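# Load a white part from the tote into a mould nest

## Task

Pick one white plastic part out of the blue tote and put it, narrow end pointing down and pushed fully home, into the empty nest of whichever mould on the rotary table sits closest to the arms. The tote must stay upright in its place with the remaining parts still inside. Finish by releasing so that neither arm is in contact with any movable object.

## Robot and tools

ROBOT. Two arms, left_arm and right_arm, each with six joints (waist, shoulder, elbow, wrist pitch, wrist yaw, wrist roll) and a parallel gripper. Calibrated bases: left_arm near (+0.028, +0.316, +0.033) m, right_arm near (-0.025, -0.372, +0.036) m, both facing roughly +x. A camera stand is fixed behind the arms. Joint ranges in rad: waist -2.618..3.054, shoulder 0..3.142, elbow 0..3.142 (straight at 2.901), wrist pitch and wrist yaw -1.571..1.571, wrist roll -2.094..2.094.

FRAME. Everything uses the scene frame: origin at table-top height halfway between the nominal bases, +x away from the robot over the table, +y toward left_arm, +z up. Arm names do not match image left/right. A gripper's fingers point along its own +z and separate along its own y. end_effector_position (m) is the point between the pads, just under 1 cm behind the tips; end_effector_quat_wxyz is its orientation. Reported poses can be a few cm off, worse at long reach.

execute_actions(actions, cameras). actions is a list of actions; each action is a table of up to 15 rows, one row per 1/30 s step; if shorter, its last row is held to fill 15 steps. Each row is one flat list of 14 numbers in [-1, 1] covering both arms: left dx, dy, dz, rx, ry, rz, opening, then right dx, dy, dz, rx, ry, rz, opening. The first six per arm are an offset, not a pose: measured along scene axes from that arm's Hand target as it stood when the action began (every row of the action refers to that same start). Scale: 1.0 = 0.6 m for dx, dy, dz and 180 degrees for the rotation vector rx, ry, rz, which turns the gripper about its Hand target position. Sending the same offset again moves further. All six zeros re-requests the current Hand target. A translation longer than 1.0 may be shortened. Opening is absolute: +1 fully open (about 87 mm between pads), +0.5 about 69 mm, 0 about 43 mm, -0.5 about 18 mm, -1 shut. A 0 is a real command, so repeat the present opening to leave a gripper alone. cameras: list of names, ["all"], or [] ; images come only with an empty actions list or when requested.

move(target, speed, blend, opening_speed, blocking, cameras). target is one 14-number row as above, or a list of up to 15 such rows; every row is an offset from the same starting Hand targets, not from the previous row. Grippers follow straight lines, rotating the short way. speed: m/s, 0.002 to 2.9, default 0.25 (rotation capped at twice that in rad/s), one value or one per target. blend: corner rounding radius in m for lists; 0 stops at each point. opening_speed: rate on the -1..+1 scale per second, at least 0.2. The whole move is capped at 10 s. blocking=false returns after about 0.5 s while the move continues. Paths do not avoid obstacles or the other arm; grippers lag and overshoot more at speed or near full stretch. Do not route a gripper close past its own base; go around it. The result adds a move: line: done (within 10 mm and 2 degrees), off_target, moving, held, fault, plus limits=paced (pose clipped) or limits=held (steps withheld). done does not mean free of contact.

wait(seconds 0..10): lets time pass holding commands; a running move continues. stop(): brakes the running move. zoom_image(camera, region=[x0,y0,x1,y1] in pixels, at most 504 by 504) enlarges part of that camera's latest image. finished_scene(scene): ends the current scene permanently; pass its number.

RESULTS. Per arm: Hand target (the commanded pose after clipping, base for the next offsets), end_effector_position and quat, grip_measured (on the opening scale), Joint positions (gripper last, 0 shut to 1 open), Joint velocities (may read or be omitted as within noise), Joint torques (include gravity, have offsets; joints 1 to 3 wrap sign at ±28 N m), Tool commands, motor temperatures.

MOTION HINTS. Each step the commanded orientation is clipped to 40 degrees from the measured one; position wins if both cannot be reached. Grippers often stop short or sag and tilt from friction and weight; waiting does not help, a new command (even zeros) does, or send the remaining gap. Check pose and tilt after each move. Small moves may fail or go sideways. To stop pushing on something, command the target back beyond the gripper.

GRIPPING. Note grip_measured at first contact and command roughly 0.04 lower for a firm hold; less for lighter. Readings can be off by about 1 mm. Pads give about 20 N each; fast closing squeezes harder.

CAMERAS. cam_head_left, cam_head_right, cam_high, cam_low, cam_left_wrist, cam_right_wrist, all 896x504. Calibration (K, distortion, T_world_to_cam) is supplied in OpenCV convention, with small errors; wrist views may lag during motion.

AVOID. Dropping the part or releasing it while it moves; letting anything leave the table or tipping the tote; slamming or pressing hard on fixtures or heavy things; arms or grippers touching each other, or one gripper closing on the other's fingers (the clearance check will not prevent this); strain on the wrist-camera cables, whose contact counts as touching. Long loaded holds or stretched poses heat motors: MOTOR HOT at 75 °C, the arm folds and idles at 90 °C, goes limp at 100 °C. Loose objects may get nudged occasionally.

Each tool is called after "Emit:" by a JSON object that holds its "method" and its "body".

## Session

Emit:
{"method": "execute_actions", "body": {"actions": []}}

Scene clock: 0.00 s.
left_arm: end_effector_position=(+0.3120, +0.2415, +0.2616) grip_measured=+1.000 end_effector_quat_wxyz=(+0.542, +0.103, +0.831, +0.070) | right_arm: end_effector_position=(+0.2310, -0.4574, +0.1255) grip_measured=+0.985 end_effector_quat_wxyz=(+0.450, +0.120, +0.878, -0.108)
Joint positions: left_arm=[-0.537 0.881 0.854 -0.45 -0.503 0.007 1] | right_arm=[-0.232 0.823 0.419 -0.208 0.095 -0.034 0.993]
Joint velocities: within noise
Joint torques (N m): no reading
Motor temperatures (°C): left_arm=[29 31 34 27 27 29 28] | right_arm=[30 36 32 27 27 28 31]
Heat: left arm: 34 °C; right arm: 36 °C.
Hand target: left_arm +0.3125, +0.2412, +0.2659; +0.547, +0.101, +0.829, +0.068 | right_arm +0.2344, -0.4583, +0.1320; +0.459, +0.120, +0.874, -0.109
Tool commands: left_gripper/opening=+1.0 right_gripper/opening=+1.0
camera_calibration:
cam_left_wrist: T_world_to_cam=[[-0.0995639, -0.970617, -0.219066, 0.319423], [-0.954538, 0.155336, -0.254417, 0.348673], [0.28097, 0.183776, -0.941957, 0.252936], [0, 0, 0, 1]] pos_world=[0.293557, 0.209393, 0.396937]
cam_right_wrist: T_world_to_cam=[[-0.315204, -0.944162, 0.0959412, -0.37519], [-0.94598, 0.304493, -0.111378, 0.397127], [0.0759456, -0.125865, -0.989136, 0.194348], [0, 0, 0, 1]] pos_world=[0.242653, -0.450701, 0.272464]

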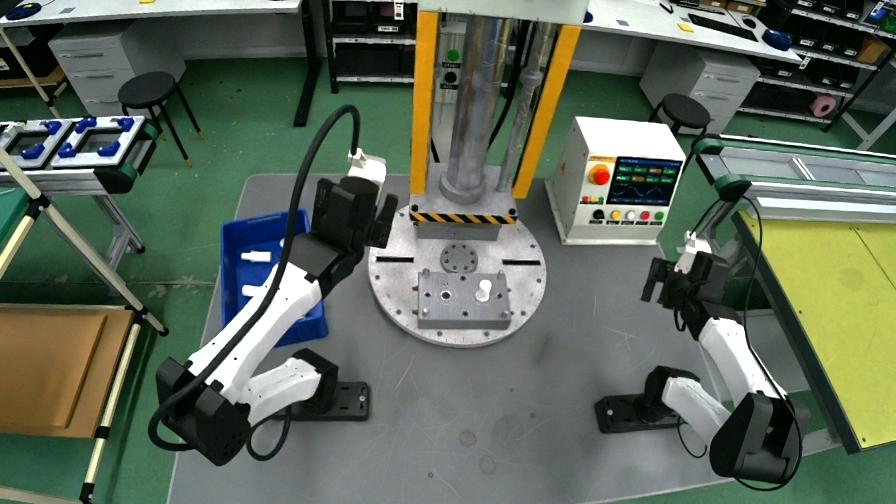

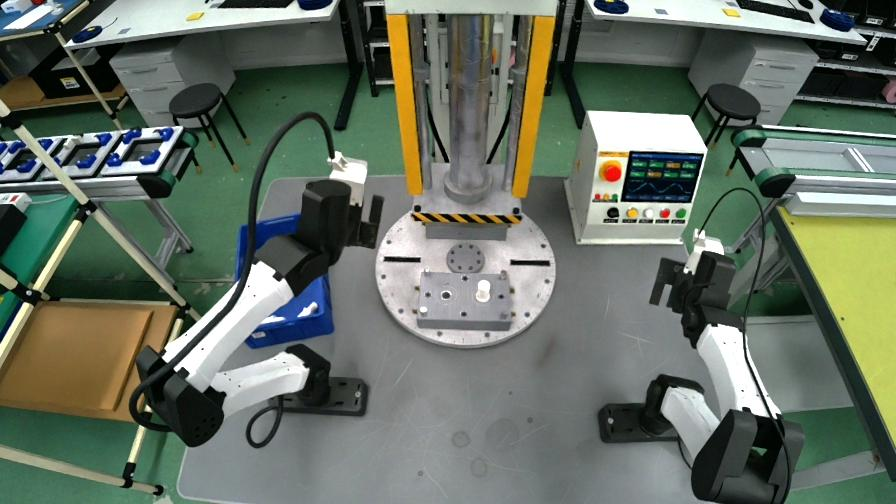

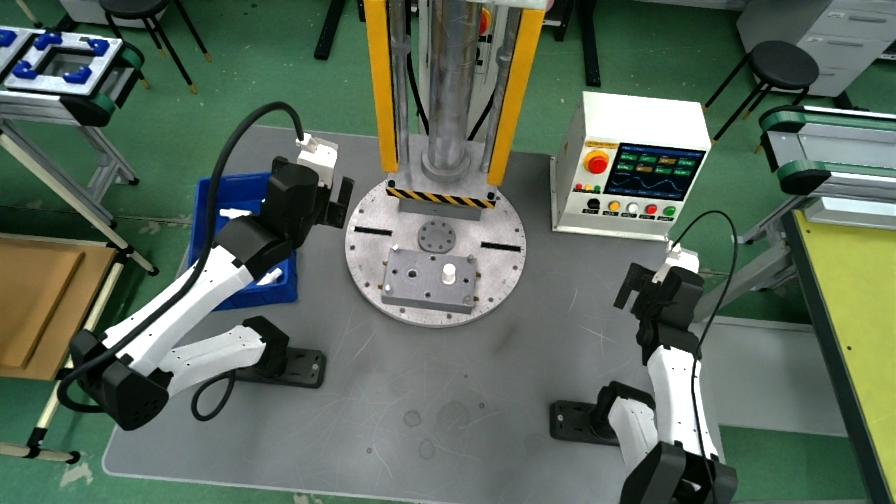

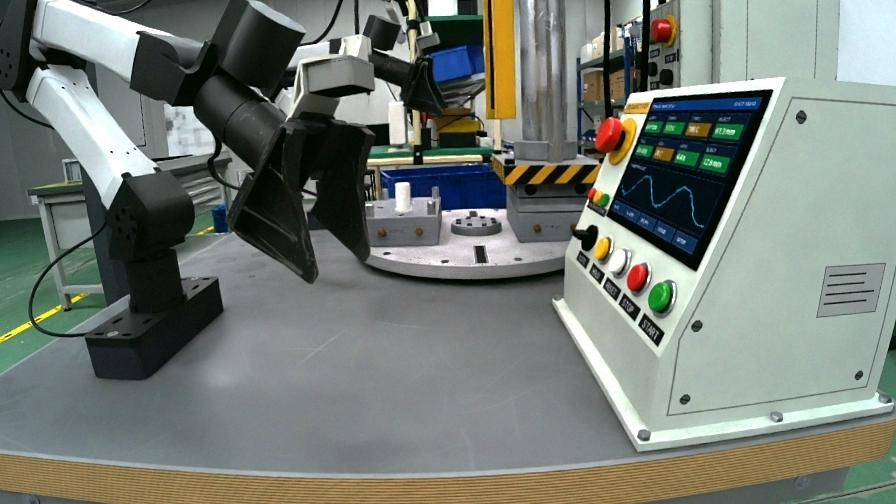

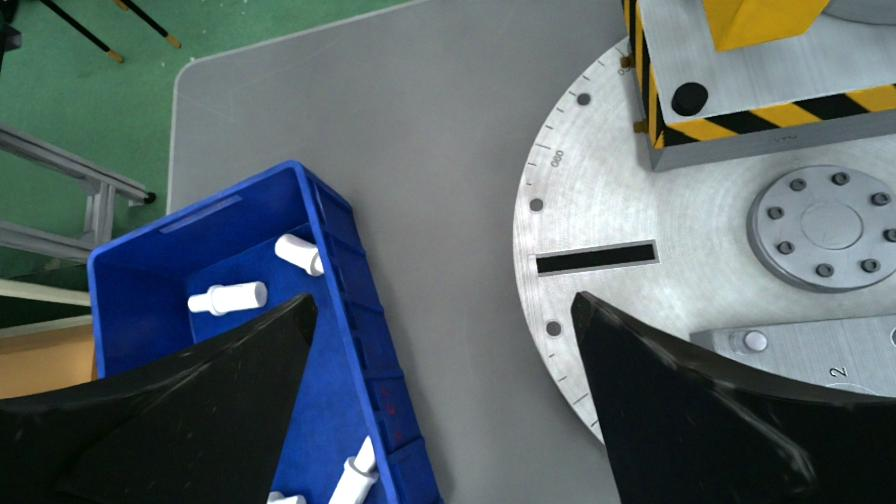

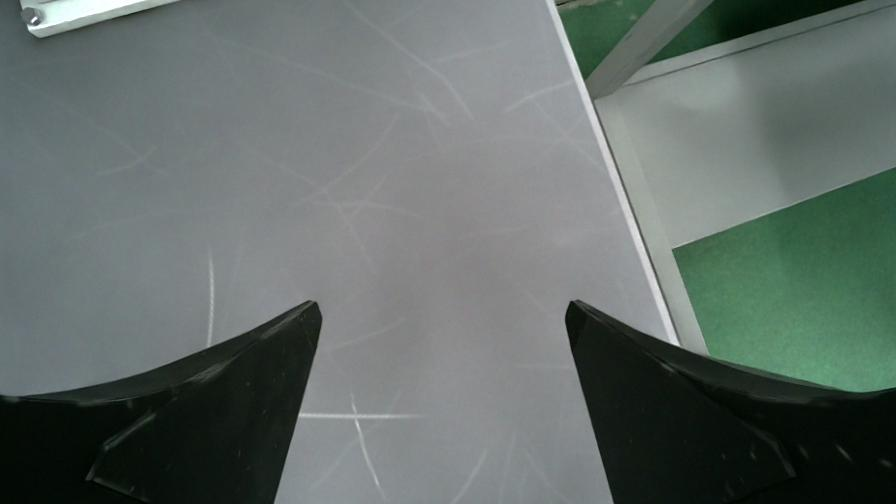

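Emit:
{"method": "move", "body": {"target": [-0.03,0.3,0.1,0,0,0,1,0,0,0,0,0,0,1], "cameras": ["all"]}}

Emit:
{"method": "zoom_image", "body": {"camera": "cam_left_wrist", "region": [200, 100, 640, 500]}}

Emit:
{"method": "zoom_image", "body": {"camera": "cam_head_right", "region": [360, 200, 580, 360]}}

Scene clock: 36.90 s.
left_arm: end_effector_position=(+0.2937, +0.4206, +0.3176) grip_measured=+1.000 end_effector_quat_wxyz=(+0.542, +0.093, +0.833, +0.066) | right_arm: end_effector_position=(+0.2310, -0.4574, +0.1255) grip_measured=+0.985 end_effector_quat_wxyz=(+0.450, +0.120, +0.878, -0.108)
Joint positions: left_arm=[0.665 0.919 1.111 -0.697 0.581 0.527 1] | right_arm=[-0.232 0.823 0.419 -0.208 0.095 -0.034 0.993]
Joint torques (N m): left_arm=[1.36 -0.73 10.69 1.6 0.43 0.1] | right_arm=[-0.31 -1.35 8.21 2.12 0.07 0.01]
Motor temperatures (°C): left_arm=[29 31 40 31 27 29 28] | right_arm=[30 36 38 33 27 28 31]
Heat: left arm: 40 °C; right arm: 38 °C.
Hand target: left_arm +0.2944, +0.4212, +0.3260; +0.547, +0.101, +0.828, +0.068 | right_arm +0.2344, -0.4583, +0.1320; +0.459, +0.120, +0.874, -0.109
Off the commanded pose: left_arm 0.008 m, 1 deg | right_arm 0.007 m, 1 deg.
move: done
camera_calibration:
cam_left_wrist: T_world_to_cam=[[-0.0887859, -0.975401, -0.201769, 0.497029], [-0.956985, 0.139711, -0.254286, 0.324813], [0.27622, 0.170513, -0.945848, 0.286133], [0, 0, 0, 1]] pos_world=[0.275935, 0.390633, 0.453518]
cam_right_wrist: T_world_to_cam=[[-0.315204, -0.944162, 0.0959412, -0.37519], [-0.94598, 0.304493, -0.111378, 0.397127], [0.0759456, -0.125865, -0.989136, 0.194348], [0, 0, 0, 1]] pos_world=[0.242653, -0.450701, 0.272464]

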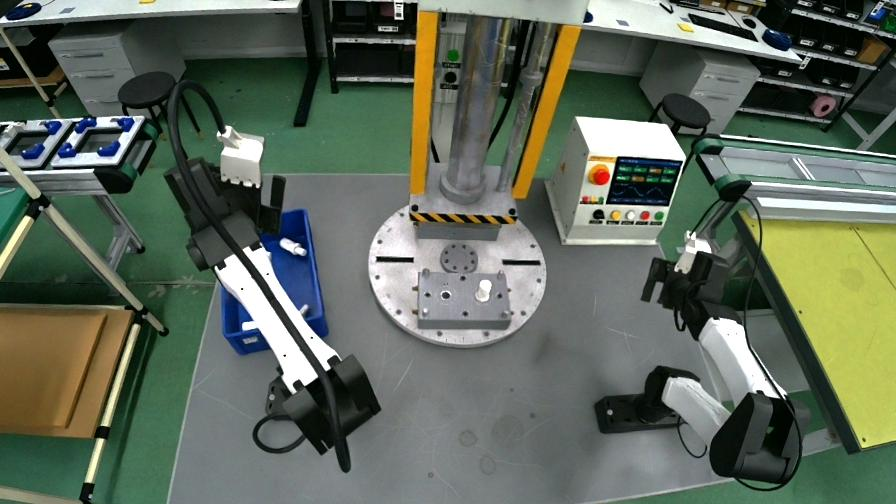

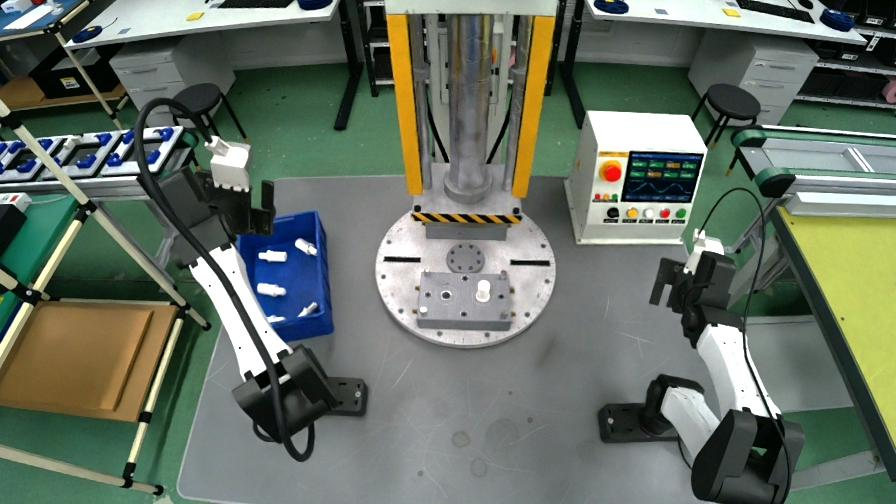

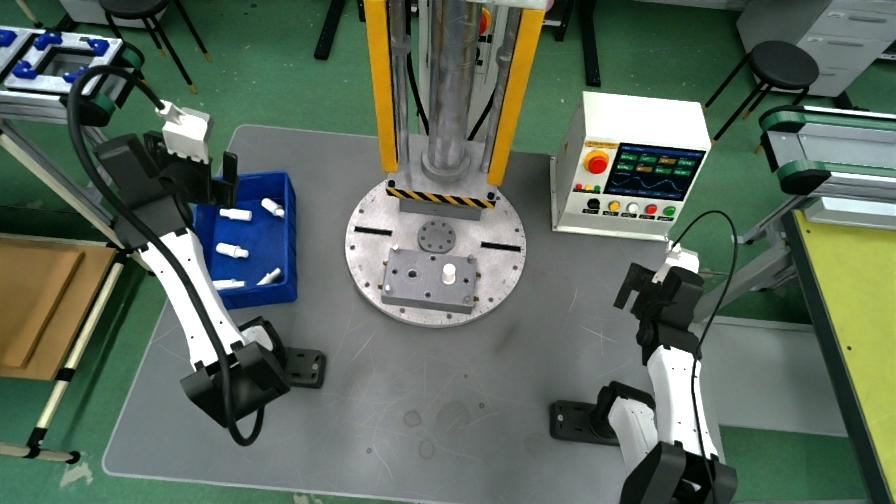

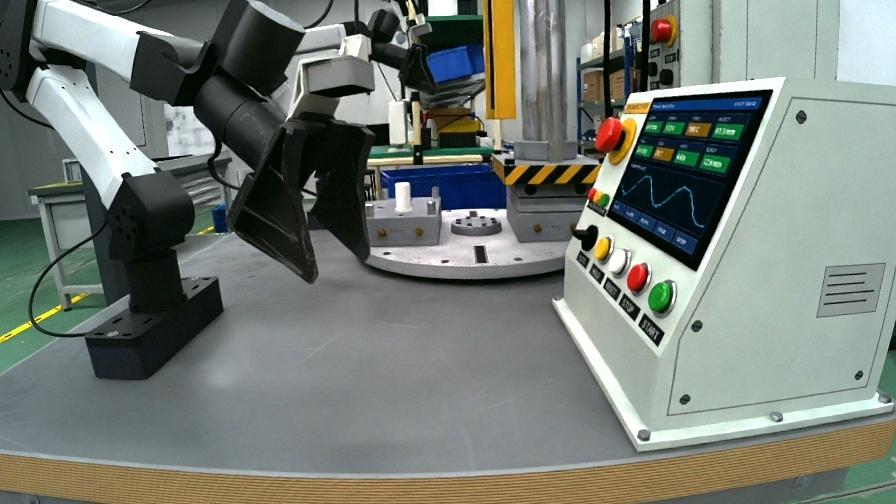

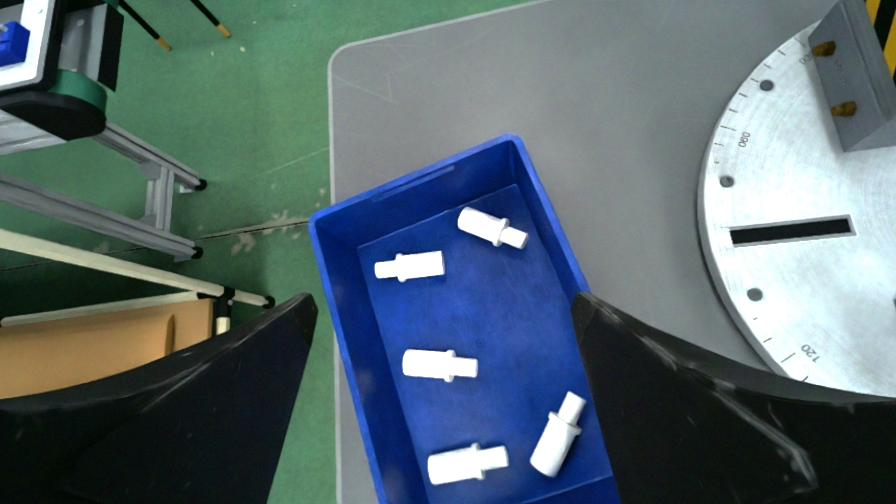

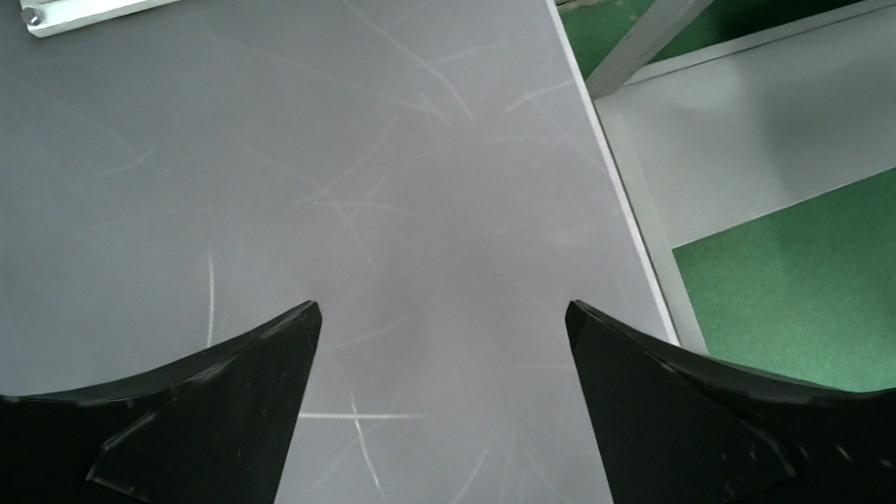

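Scaled by 1.145 from the camera's 896x504 image, which has a finer 1280x720 frame.

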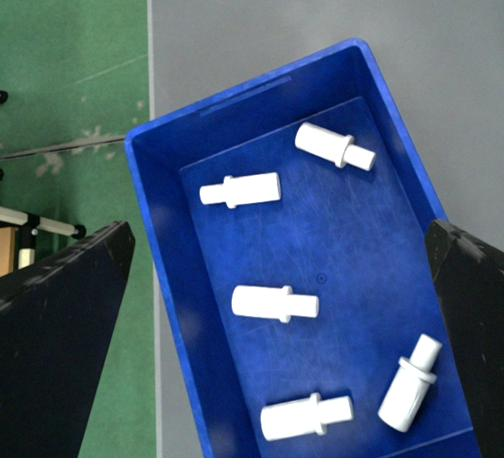

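Scaled by 2.291 from the camera's 896x504 image, which has a finer 1280x720 frame.

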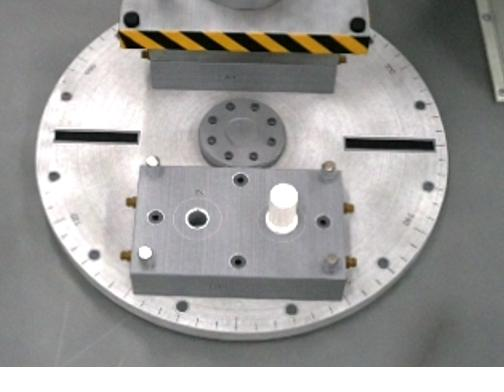

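Emit:
{"method": "move", "body": {"target": [-0.0073,0.127,-0.18,-0.1985,0.1276,0.489,0.6,0,0,0,0,0,0,1], "cameras": ["cam_head_right","cam_high","cam_left_wrist"]}}

Scene clock: 81.30 s.
left_arm: end_effector_position=(+0.2894, +0.4912, +0.2144) grip_measured=+0.600 end_effector_quat_wxyz=(+0.193, -0.628, +0.737, +0.161) | right_arm: end_effector_position=(+0.2310, -0.4574, +0.1255) grip_measured=+0.985 end_effector_quat_wxyz=(+0.450, +0.120, +0.878, -0.108)
Joint positions: left_arm=[0.477 1.542 1.494 -1.204 -0.402 -0.882 0.8] | right_arm=[-0.232 0.823 0.419 -0.208 0.095 -0.034 0.993]
Joint torques (N m): left_arm=[1.29 -4.63 10.22 0.76 -0.38 -0.09] | right_arm=[-0.38 -1.29 8.13 2.15 0.07 0.02]
Heat: left arm: 44 °C; right arm: 41 °C.
Hand target: left_arm +0.2900, +0.4975, +0.2180; +0.195, -0.634, +0.729, +0.170 | right_arm +0.2344, -0.4583, +0.1320; +0.459, +0.120, +0.874, -0.109
Off the commanded pose: left_arm 0.007 m, 2 deg | right_arm 0.007 m, 1 deg.
move: done
camera_calibration:
cam_left_wrist: T_world_to_cam=[[0.987349, -0.157783, 0.0156779, -0.214965], [-0.152598, -0.918708, 0.364265, 0.43912], [-0.0430715, -0.362049, -0.931163, 0.528415], [0, 0, 0, 1]] pos_world=[0.302015, 0.560817, 0.335455]
Images, in order (width x height): cam_head_right 896x504, cam_high 896x504, cam_left_wrist 896x504.

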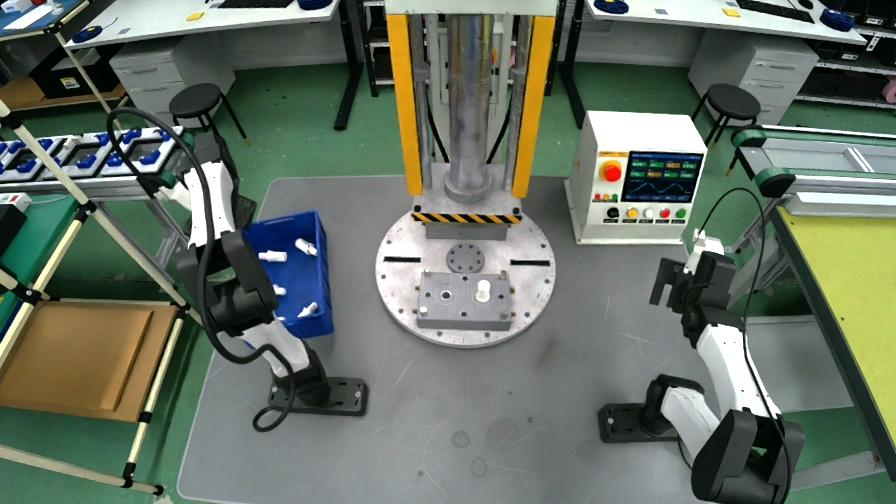

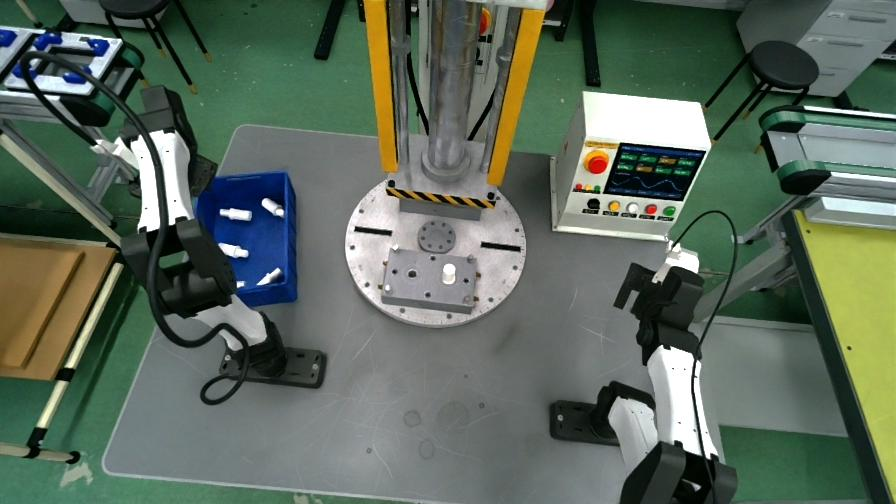

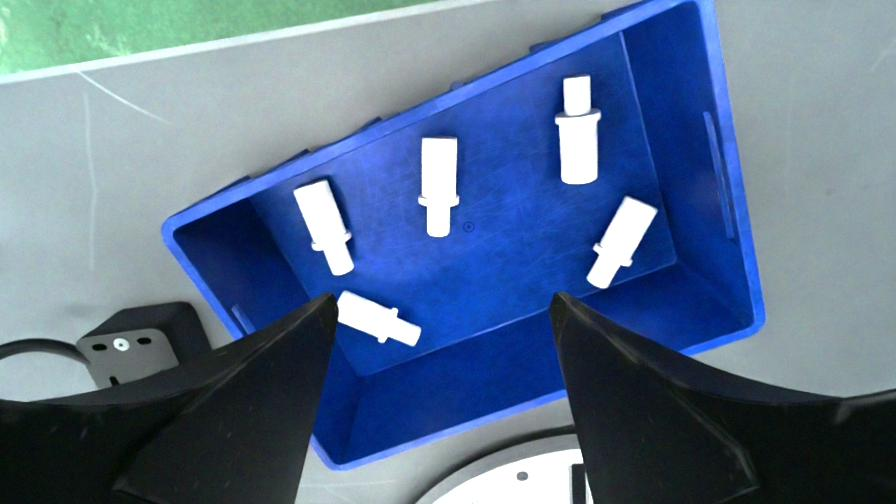

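Emit:
{"method": "move", "body": {"target": [[0.005,0.0142,-0.2,0,0,0,0.3,0,0,0,0,0,0,1],[0.005,0.0142,-0.318,0,0,0,0.3,0,0,0,0,0,0,1]], "speed": [0.2,0.1], "cameras": ["cam_head_right","cam_high","cam_left_wrist"]}}

Scene clock: 94.57 s.
left_arm: end_effector_position=(+0.2945, +0.5012, +0.0334) grip_measured=+0.300 end_effector_quat_wxyz=(+0.194, -0.634, +0.731, +0.163) | right_arm: end_effector_position=(+0.2310, -0.4574, +0.1255) grip_measured=+0.985 end_effector_quat_wxyz=(+0.450, +0.120, +0.878, -0.108)
Joint positions: left_arm=[0.496 1.696 0.909 -0.459 -0.404 -0.878 0.65] | right_arm=[-0.232 0.823 0.419 -0.208 0.095 -0.034 0.993]
Joint torques (N m): left_arm=[1.36 -5.11 6.04 1.18 -0.3 0.07] | right_arm=[-0.28 -1.25 8.16 2.12 0.07 0]
Heat: left arm: 44 °C; right arm: 42 °C.
Hand target: left_arm +0.2932, +0.5060, +0.0273; +0.195, -0.634, +0.729, +0.170 | right_arm +0.2344, -0.4583, +0.1320; +0.459, +0.120, +0.874, -0.109
Off the commanded pose: left_arm 0.008 m, 1 deg | right_arm 0.007 m, 1 deg.
move: done
camera_calibration:
cam_left_wrist: T_world_to_cam=[[0.989762, -0.141644, 0.0175434, -0.224434], [-0.138437, -0.922832, 0.359467, 0.513076], [-0.0347268, -0.358215, -0.932993, 0.359431], [0, 0, 0, 1]] pos_world=[0.305647, 0.570447, 0.15485]
Images, in order (width x height): cam_head_right 896x504, cam_high 896x504, cam_left_wrist 896x504.

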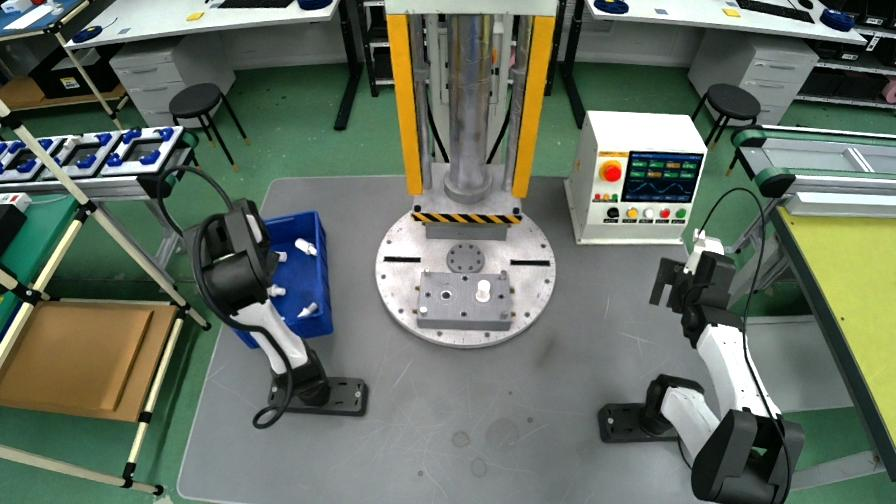

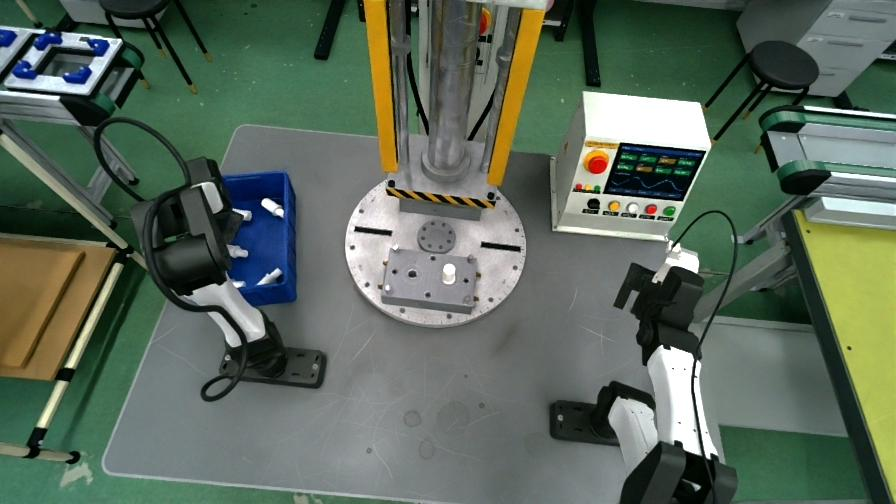

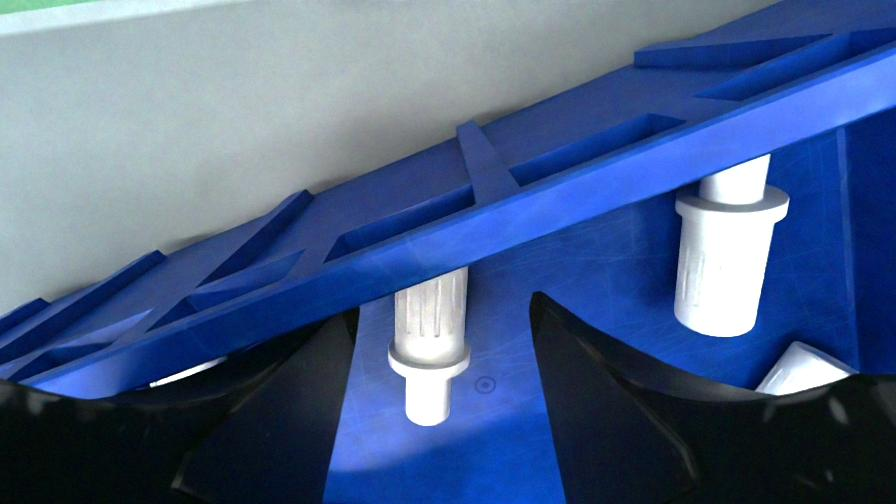

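Emit:
{"method": "move", "body": {"target": [[-0.003,0,-0.016,0,0,0,0.3,0,0,0,0,0,0,1],[-0.003,0,-0.016,0,0,0,-0.6,0,0,0,0,0,0,1]], "speed": 0.05, "opening_speed": 0.8, "cameras": ["cam_left_wrist"]}}

Scene clock: 101.20 s.
left_arm: end_effector_position=(+0.2972, +0.5027, +0.0264) grip_measured=-0.350 end_effector_quat_wxyz=(+0.203, -0.633, +0.729, +0.161) | right_arm: end_effector_position=(+0.2310, -0.4574, +0.1255) grip_measured=+0.985 end_effector_quat_wxyz=(+0.450, +0.120, +0.878, -0.108)
Joint positions: left_arm=[0.496 1.709 0.887 -0.405 -0.404 -0.875 0.325] | right_arm=[-0.232 0.823 0.419 -0.208 0.095 -0.034 0.993]
Joint torques (N m): left_arm=[1.61 -4.92 5.56 1.11 -0.29 0.08] | right_arm=[-0.39 -1.24 8.14 2.15 0.1 0.02]
Heat: left arm: 43 °C; right arm: 42 °C.
Hand target: left_arm +0.2914, +0.5060, +0.0177; +0.195, -0.634, +0.729, +0.170 | right_arm +0.2344, -0.4583, +0.1320; +0.459, +0.120, +0.874, -0.109
Off the commanded pose: left_arm 0.011 m, 1 deg | right_arm 0.007 m, 1 deg.
move: off_target (left_arm); target 2's new opening was sent with left_arm's hand 0.011 m and 1 deg from that target
camera_calibration:
cam_left_wrist: T_world_to_cam=[[0.989063, -0.144125, 0.031353, -0.225673], [-0.145952, -0.925659, 0.349075, 0.52123], [-0.0212883, -0.349833, -0.93657, 0.345427], [0, 0, 0, 1]] pos_world=[0.306632, 0.570797, 0.148644]
Images, in order (width x height): cam_left_wrist 896x504.

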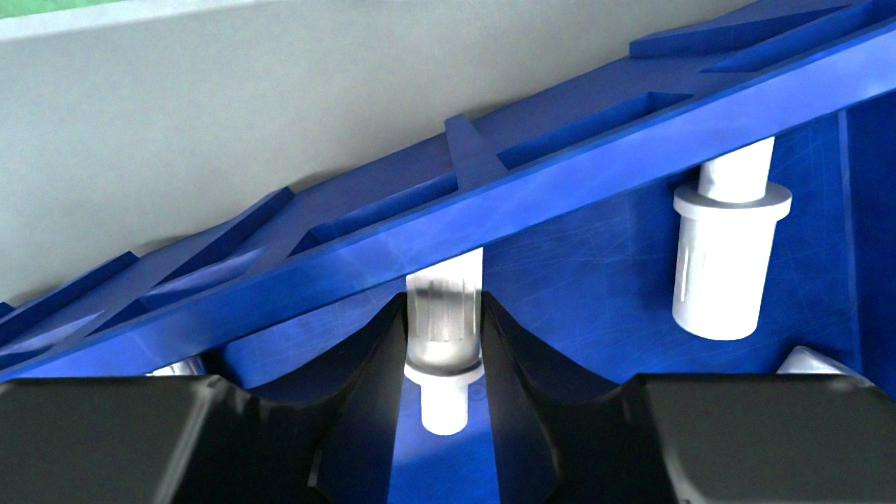

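Emit:
{"method": "move", "body": {"target": [[0,0,0.1,0,0,0,-0.6,0,0,0,0,0,0,1],[0.013,-0.09,0.1,0,0,-0.367,-0.6,0,0,0,0,0,0,1]], "speed": [0.1,0.25], "cameras": ["cam_left_wrist","cam_head_right"]}}

Scene clock: 113.17 s.
left_arm: end_effector_position=(+0.2983, +0.4503, +0.0721) grip_measured=-0.350 end_effector_quat_wxyz=(+0.241, -0.138, +0.960, +0.035) | right_arm: end_effector_position=(+0.2310, -0.4574, +0.1255) grip_measured=+0.985 end_effector_quat_wxyz=(+0.450, +0.120, +0.878, -0.108)
Joint positions: left_arm=[0.503 1.454 0.822 -0.455 0.095 0.181 0.325] | right_arm=[-0.232 0.823 0.419 -0.208 0.095 -0.034 0.993]
Joint torques (N m): left_arm=[1.52 -7.02 6.82 1.31 0.31 0.1] | right_arm=[-0.29 -1.26 8.08 2.13 0.09 0.01]
Motor temperatures (°C): left_arm=[29 33 42 31 27 29 28] | right_arm=[30 36 43 37 27 28 31]
Heat: left arm: 42 °C; right arm: 43 °C.
Hand target: left_arm +0.2992, +0.4520, +0.0777; +0.256, -0.135, +0.957, +0.036 | right_arm +0.2344, -0.4583, +0.1320; +0.459, +0.120, +0.874, -0.109
Off the commanded pose: left_arm 0.006 m, 2 deg | right_arm 0.007 m, 1 deg.
move: done
camera_calibration:
cam_left_wrist: T_world_to_cam=[[0.283726, -0.958866, 0.00872929, 0.343114], [-0.888347, -0.25941, 0.378875, 0.376222], [-0.361026, -0.115251, -0.925407, 0.36482], [0, 0, 0, 1]] pos_world=[0.368575, 0.468642, 0.19207]
Images, in order (width x height): cam_head_right 896x504, cam_left_wrist 896x504.

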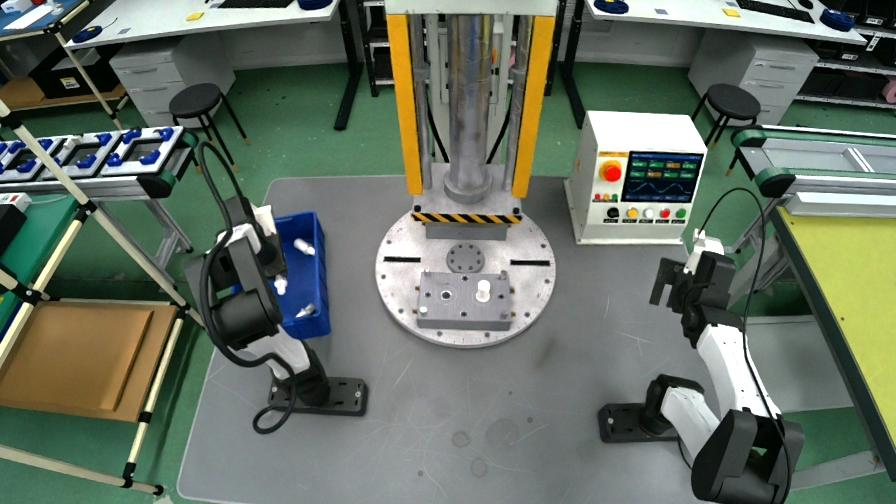

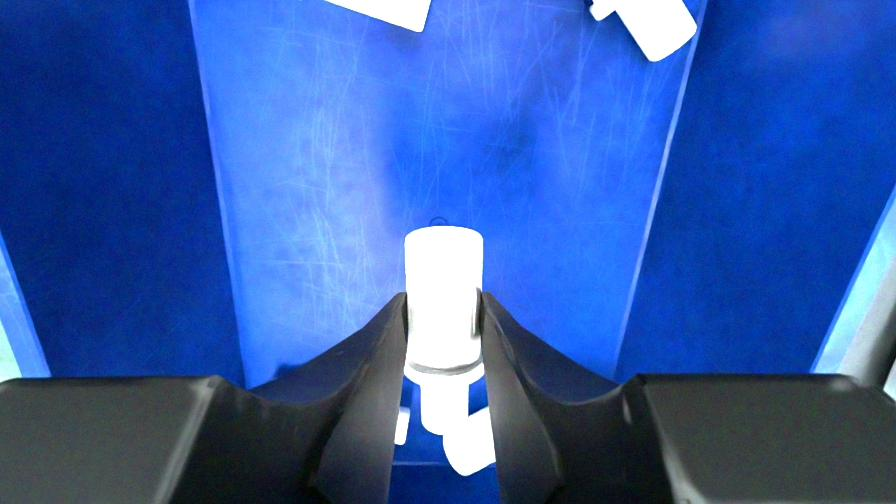

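Emit:
{"method": "move", "body": {"target": [[0.033,0.005,-0.06,0,0,0,-0.6,0,0,0,0,0,0,1],[0.033,0.005,-0.1,0,0,0,-0.6,0,0,0,0,0,0,1],[0.033,0.005,-0.1,0,0,0,0.1,0,0,0,0,0,0,1],[0.033,0.005,0.02,0,0,0,0.1,0,0,0,0,0,0,1]], "speed": [0.1,0.04,0.1,0.1], "opening_speed": 0.8, "cameras": ["cam_left_wrist"]}}

Scene clock: 124.83 s.
left_arm: end_effector_position=(+0.3103, +0.4545, +0.0756) grip_measured=+0.100 end_effector_quat_wxyz=(+0.236, -0.138, +0.961, +0.032) | right_arm: end_effector_position=(+0.2310, -0.4574, +0.1255) grip_measured=+0.985 end_effector_quat_wxyz=(+0.450, +0.120, +0.878, -0.108)
Joint positions: left_arm=[0.497 1.507 0.888 -0.479 0.095 0.176 0.55] | right_arm=[-0.232 0.823 0.419 -0.208 0.095 -0.034 0.993]
Joint torques (N m): left_arm=[-0.03 -7.23 9.99 1.13 0.2 -0.04] | right_arm=[-0.35 -1.29 8.14 2.15 0.08 0.02]
Heat: left arm: 41 °C; right arm: 43 °C.
Hand target: left_arm +0.3189, +0.4549, +0.0896; +0.256, -0.135, +0.957, +0.036 | right_arm +0.2344, -0.4583, +0.1320; +0.459, +0.120, +0.874, -0.109
Off the commanded pose: left_arm 0.017 m, 2 deg | right_arm 0.007 m, 1 deg.
move: off_target (left_arm)
camera_calibration:
cam_left_wrist: T_world_to_cam=[[0.28338, -0.958909, 0.0137657, 0.343406], [-0.885321, -0.256061, 0.388124, 0.383519], [-0.368651, -0.122173, -0.921504, 0.378146], [0, 0, 0, 1]] pos_world=[0.381627, 0.473699, 0.194883]
Images, in order (width x height): cam_left_wrist 896x504.

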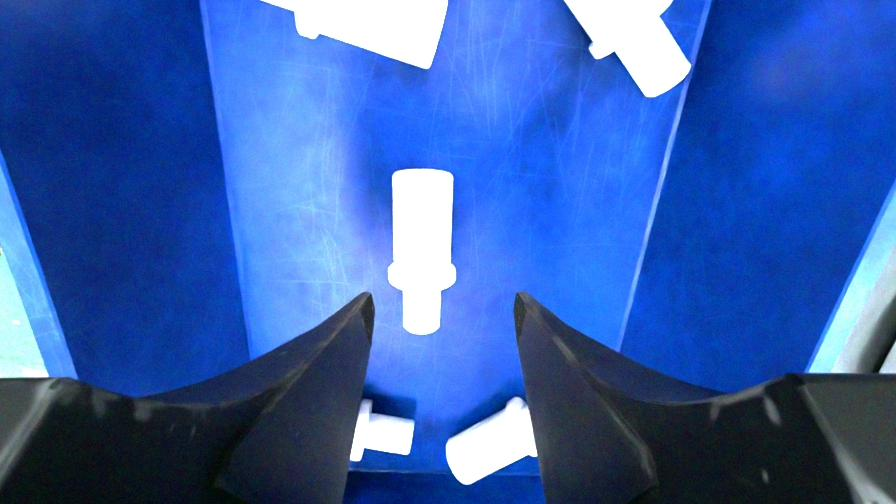

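Emit:
{"method": "move", "body": {"target": [[0.02,0.018,0.03,-0.023,0.08,0,0.1,0,0,0,0,0,0,1],[0.02,0.018,-0.07,-0.023,0.08,0,0.1,0,0,0,0,0,0,1]], "speed": 0.1, "cameras": ["cam_left_wrist"]}}

Scene clock: 142.10 s.
left_arm: end_effector_position=(+0.3298, +0.4659, +0.0543) grip_measured=+0.100 end_effector_quat_wxyz=(+0.132, -0.141, +0.981, +0.013) | right_arm: end_effector_position=(+0.2310, -0.4574, +0.1255) grip_measured=+0.985 end_effector_quat_wxyz=(+0.450, +0.120, +0.878, -0.108)
Joint positions: left_arm=[0.482 1.8 1.164 -0.675 0.059 0.176 0.55] | right_arm=[-0.232 0.823 0.419 -0.208 0.095 -0.034 0.993]
Joint torques (N m): left_arm=[0.03 -6.34 6.57 1.05 0.03 0.01] | right_arm=[-0.31 -1.32 8.16 2.13 0.11 0.04]
Heat: left arm: 43 °C; right arm: 44 °C.
Hand target: left_arm +0.3310, +0.4658, +0.0477; +0.129, -0.138, +0.982, +0.018 | right_arm +0.2344, -0.4583, +0.1320; +0.459, +0.120, +0.874, -0.109
Off the commanded pose: left_arm 0.007 m, 1 deg | right_arm 0.007 m, 1 deg.
move: done
camera_calibration:
cam_left_wrist: T_world_to_cam=[[0.284457, -0.958471, 0.0204527, 0.348285], [-0.787082, -0.221305, 0.575783, 0.35317], [-0.547345, -0.179883, -0.817347, 0.447234], [0, 0, 0, 1]] pos_world=[0.423693, 0.492429, 0.155073]
Images, in order (width x height): cam_left_wrist 896x504.

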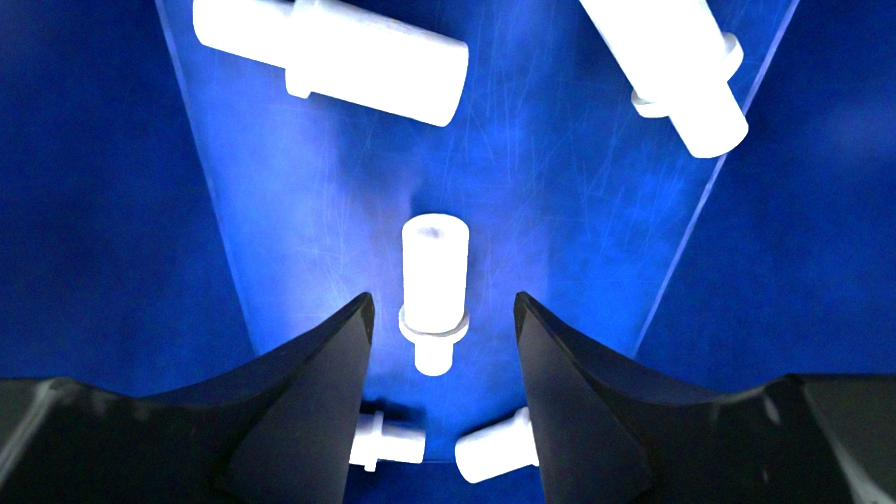

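Emit:
{"method": "move", "body": {"target": [[-0.007,-0.001,-0.045,0,0,0,0.1,0,0,0,0,0,0,1],[-0.007,-0.001,-0.056,0,0,0,0.1,0,0,0,0,0,0,1]], "speed": [0.1,0.03], "cameras": ["cam_left_wrist"]}}

Scene clock: 149.43 s.
left_arm: end_effector_position=(+0.3271, +0.4646, +0.0214) grip_measured=+0.100 end_effector_quat_wxyz=(+0.133, -0.141, +0.981, +0.014) | right_arm: end_effector_position=(+0.2310, -0.4574, +0.1255) grip_measured=+0.985 end_effector_quat_wxyz=(+0.450, +0.120, +0.878, -0.108)
Joint positions: left_arm=[0.482 1.845 1.076 -0.54 0.059 0.176 0.55] | right_arm=[-0.232 0.823 0.419 -0.208 0.095 -0.034 0.993]
Joint torques (N m): left_arm=[0.35 -6.28 6.11 1.02 0.03 0.05] | right_arm=[-0.38 -1.24 8.09 2.13 0.1 0.03]
Heat: left arm: 42 °C; right arm: 44 °C.
Hand target: left_arm +0.3267, +0.4652, +0.0140; +0.129, -0.138, +0.982, +0.018 | right_arm +0.2344, -0.4583, +0.1320; +0.459, +0.120, +0.874, -0.109
Off the commanded pose: left_arm 0.007 m, 1 deg | right_arm 0.007 m, 1 deg.
move: done
camera_calibration:
cam_left_wrist: T_world_to_cam=[[0.284406, -0.958492, 0.0201488, 0.348479], [-0.787844, -0.221692, 0.574591, 0.370149], [-0.546274, -0.179291, -0.818193, 0.418086], [0, 0, 0, 1]] pos_world=[0.4209, 0.491033, 0.122369]
Images, in order (width x height): cam_left_wrist 896x504.

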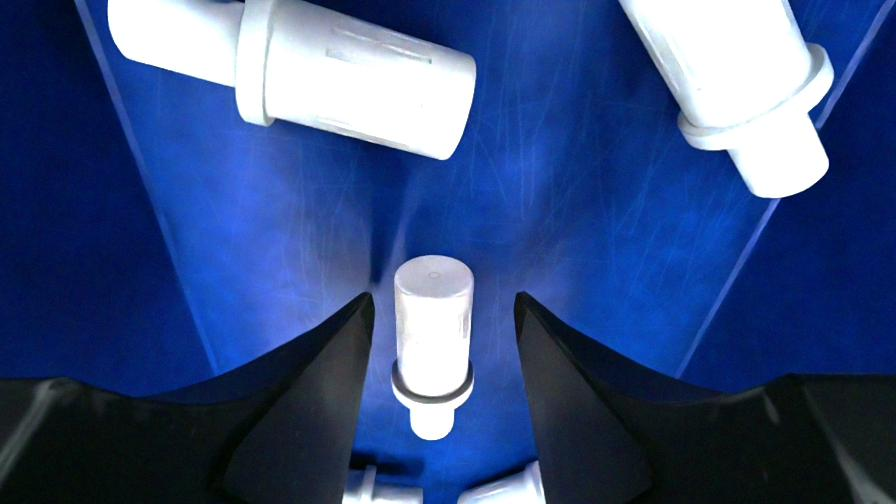

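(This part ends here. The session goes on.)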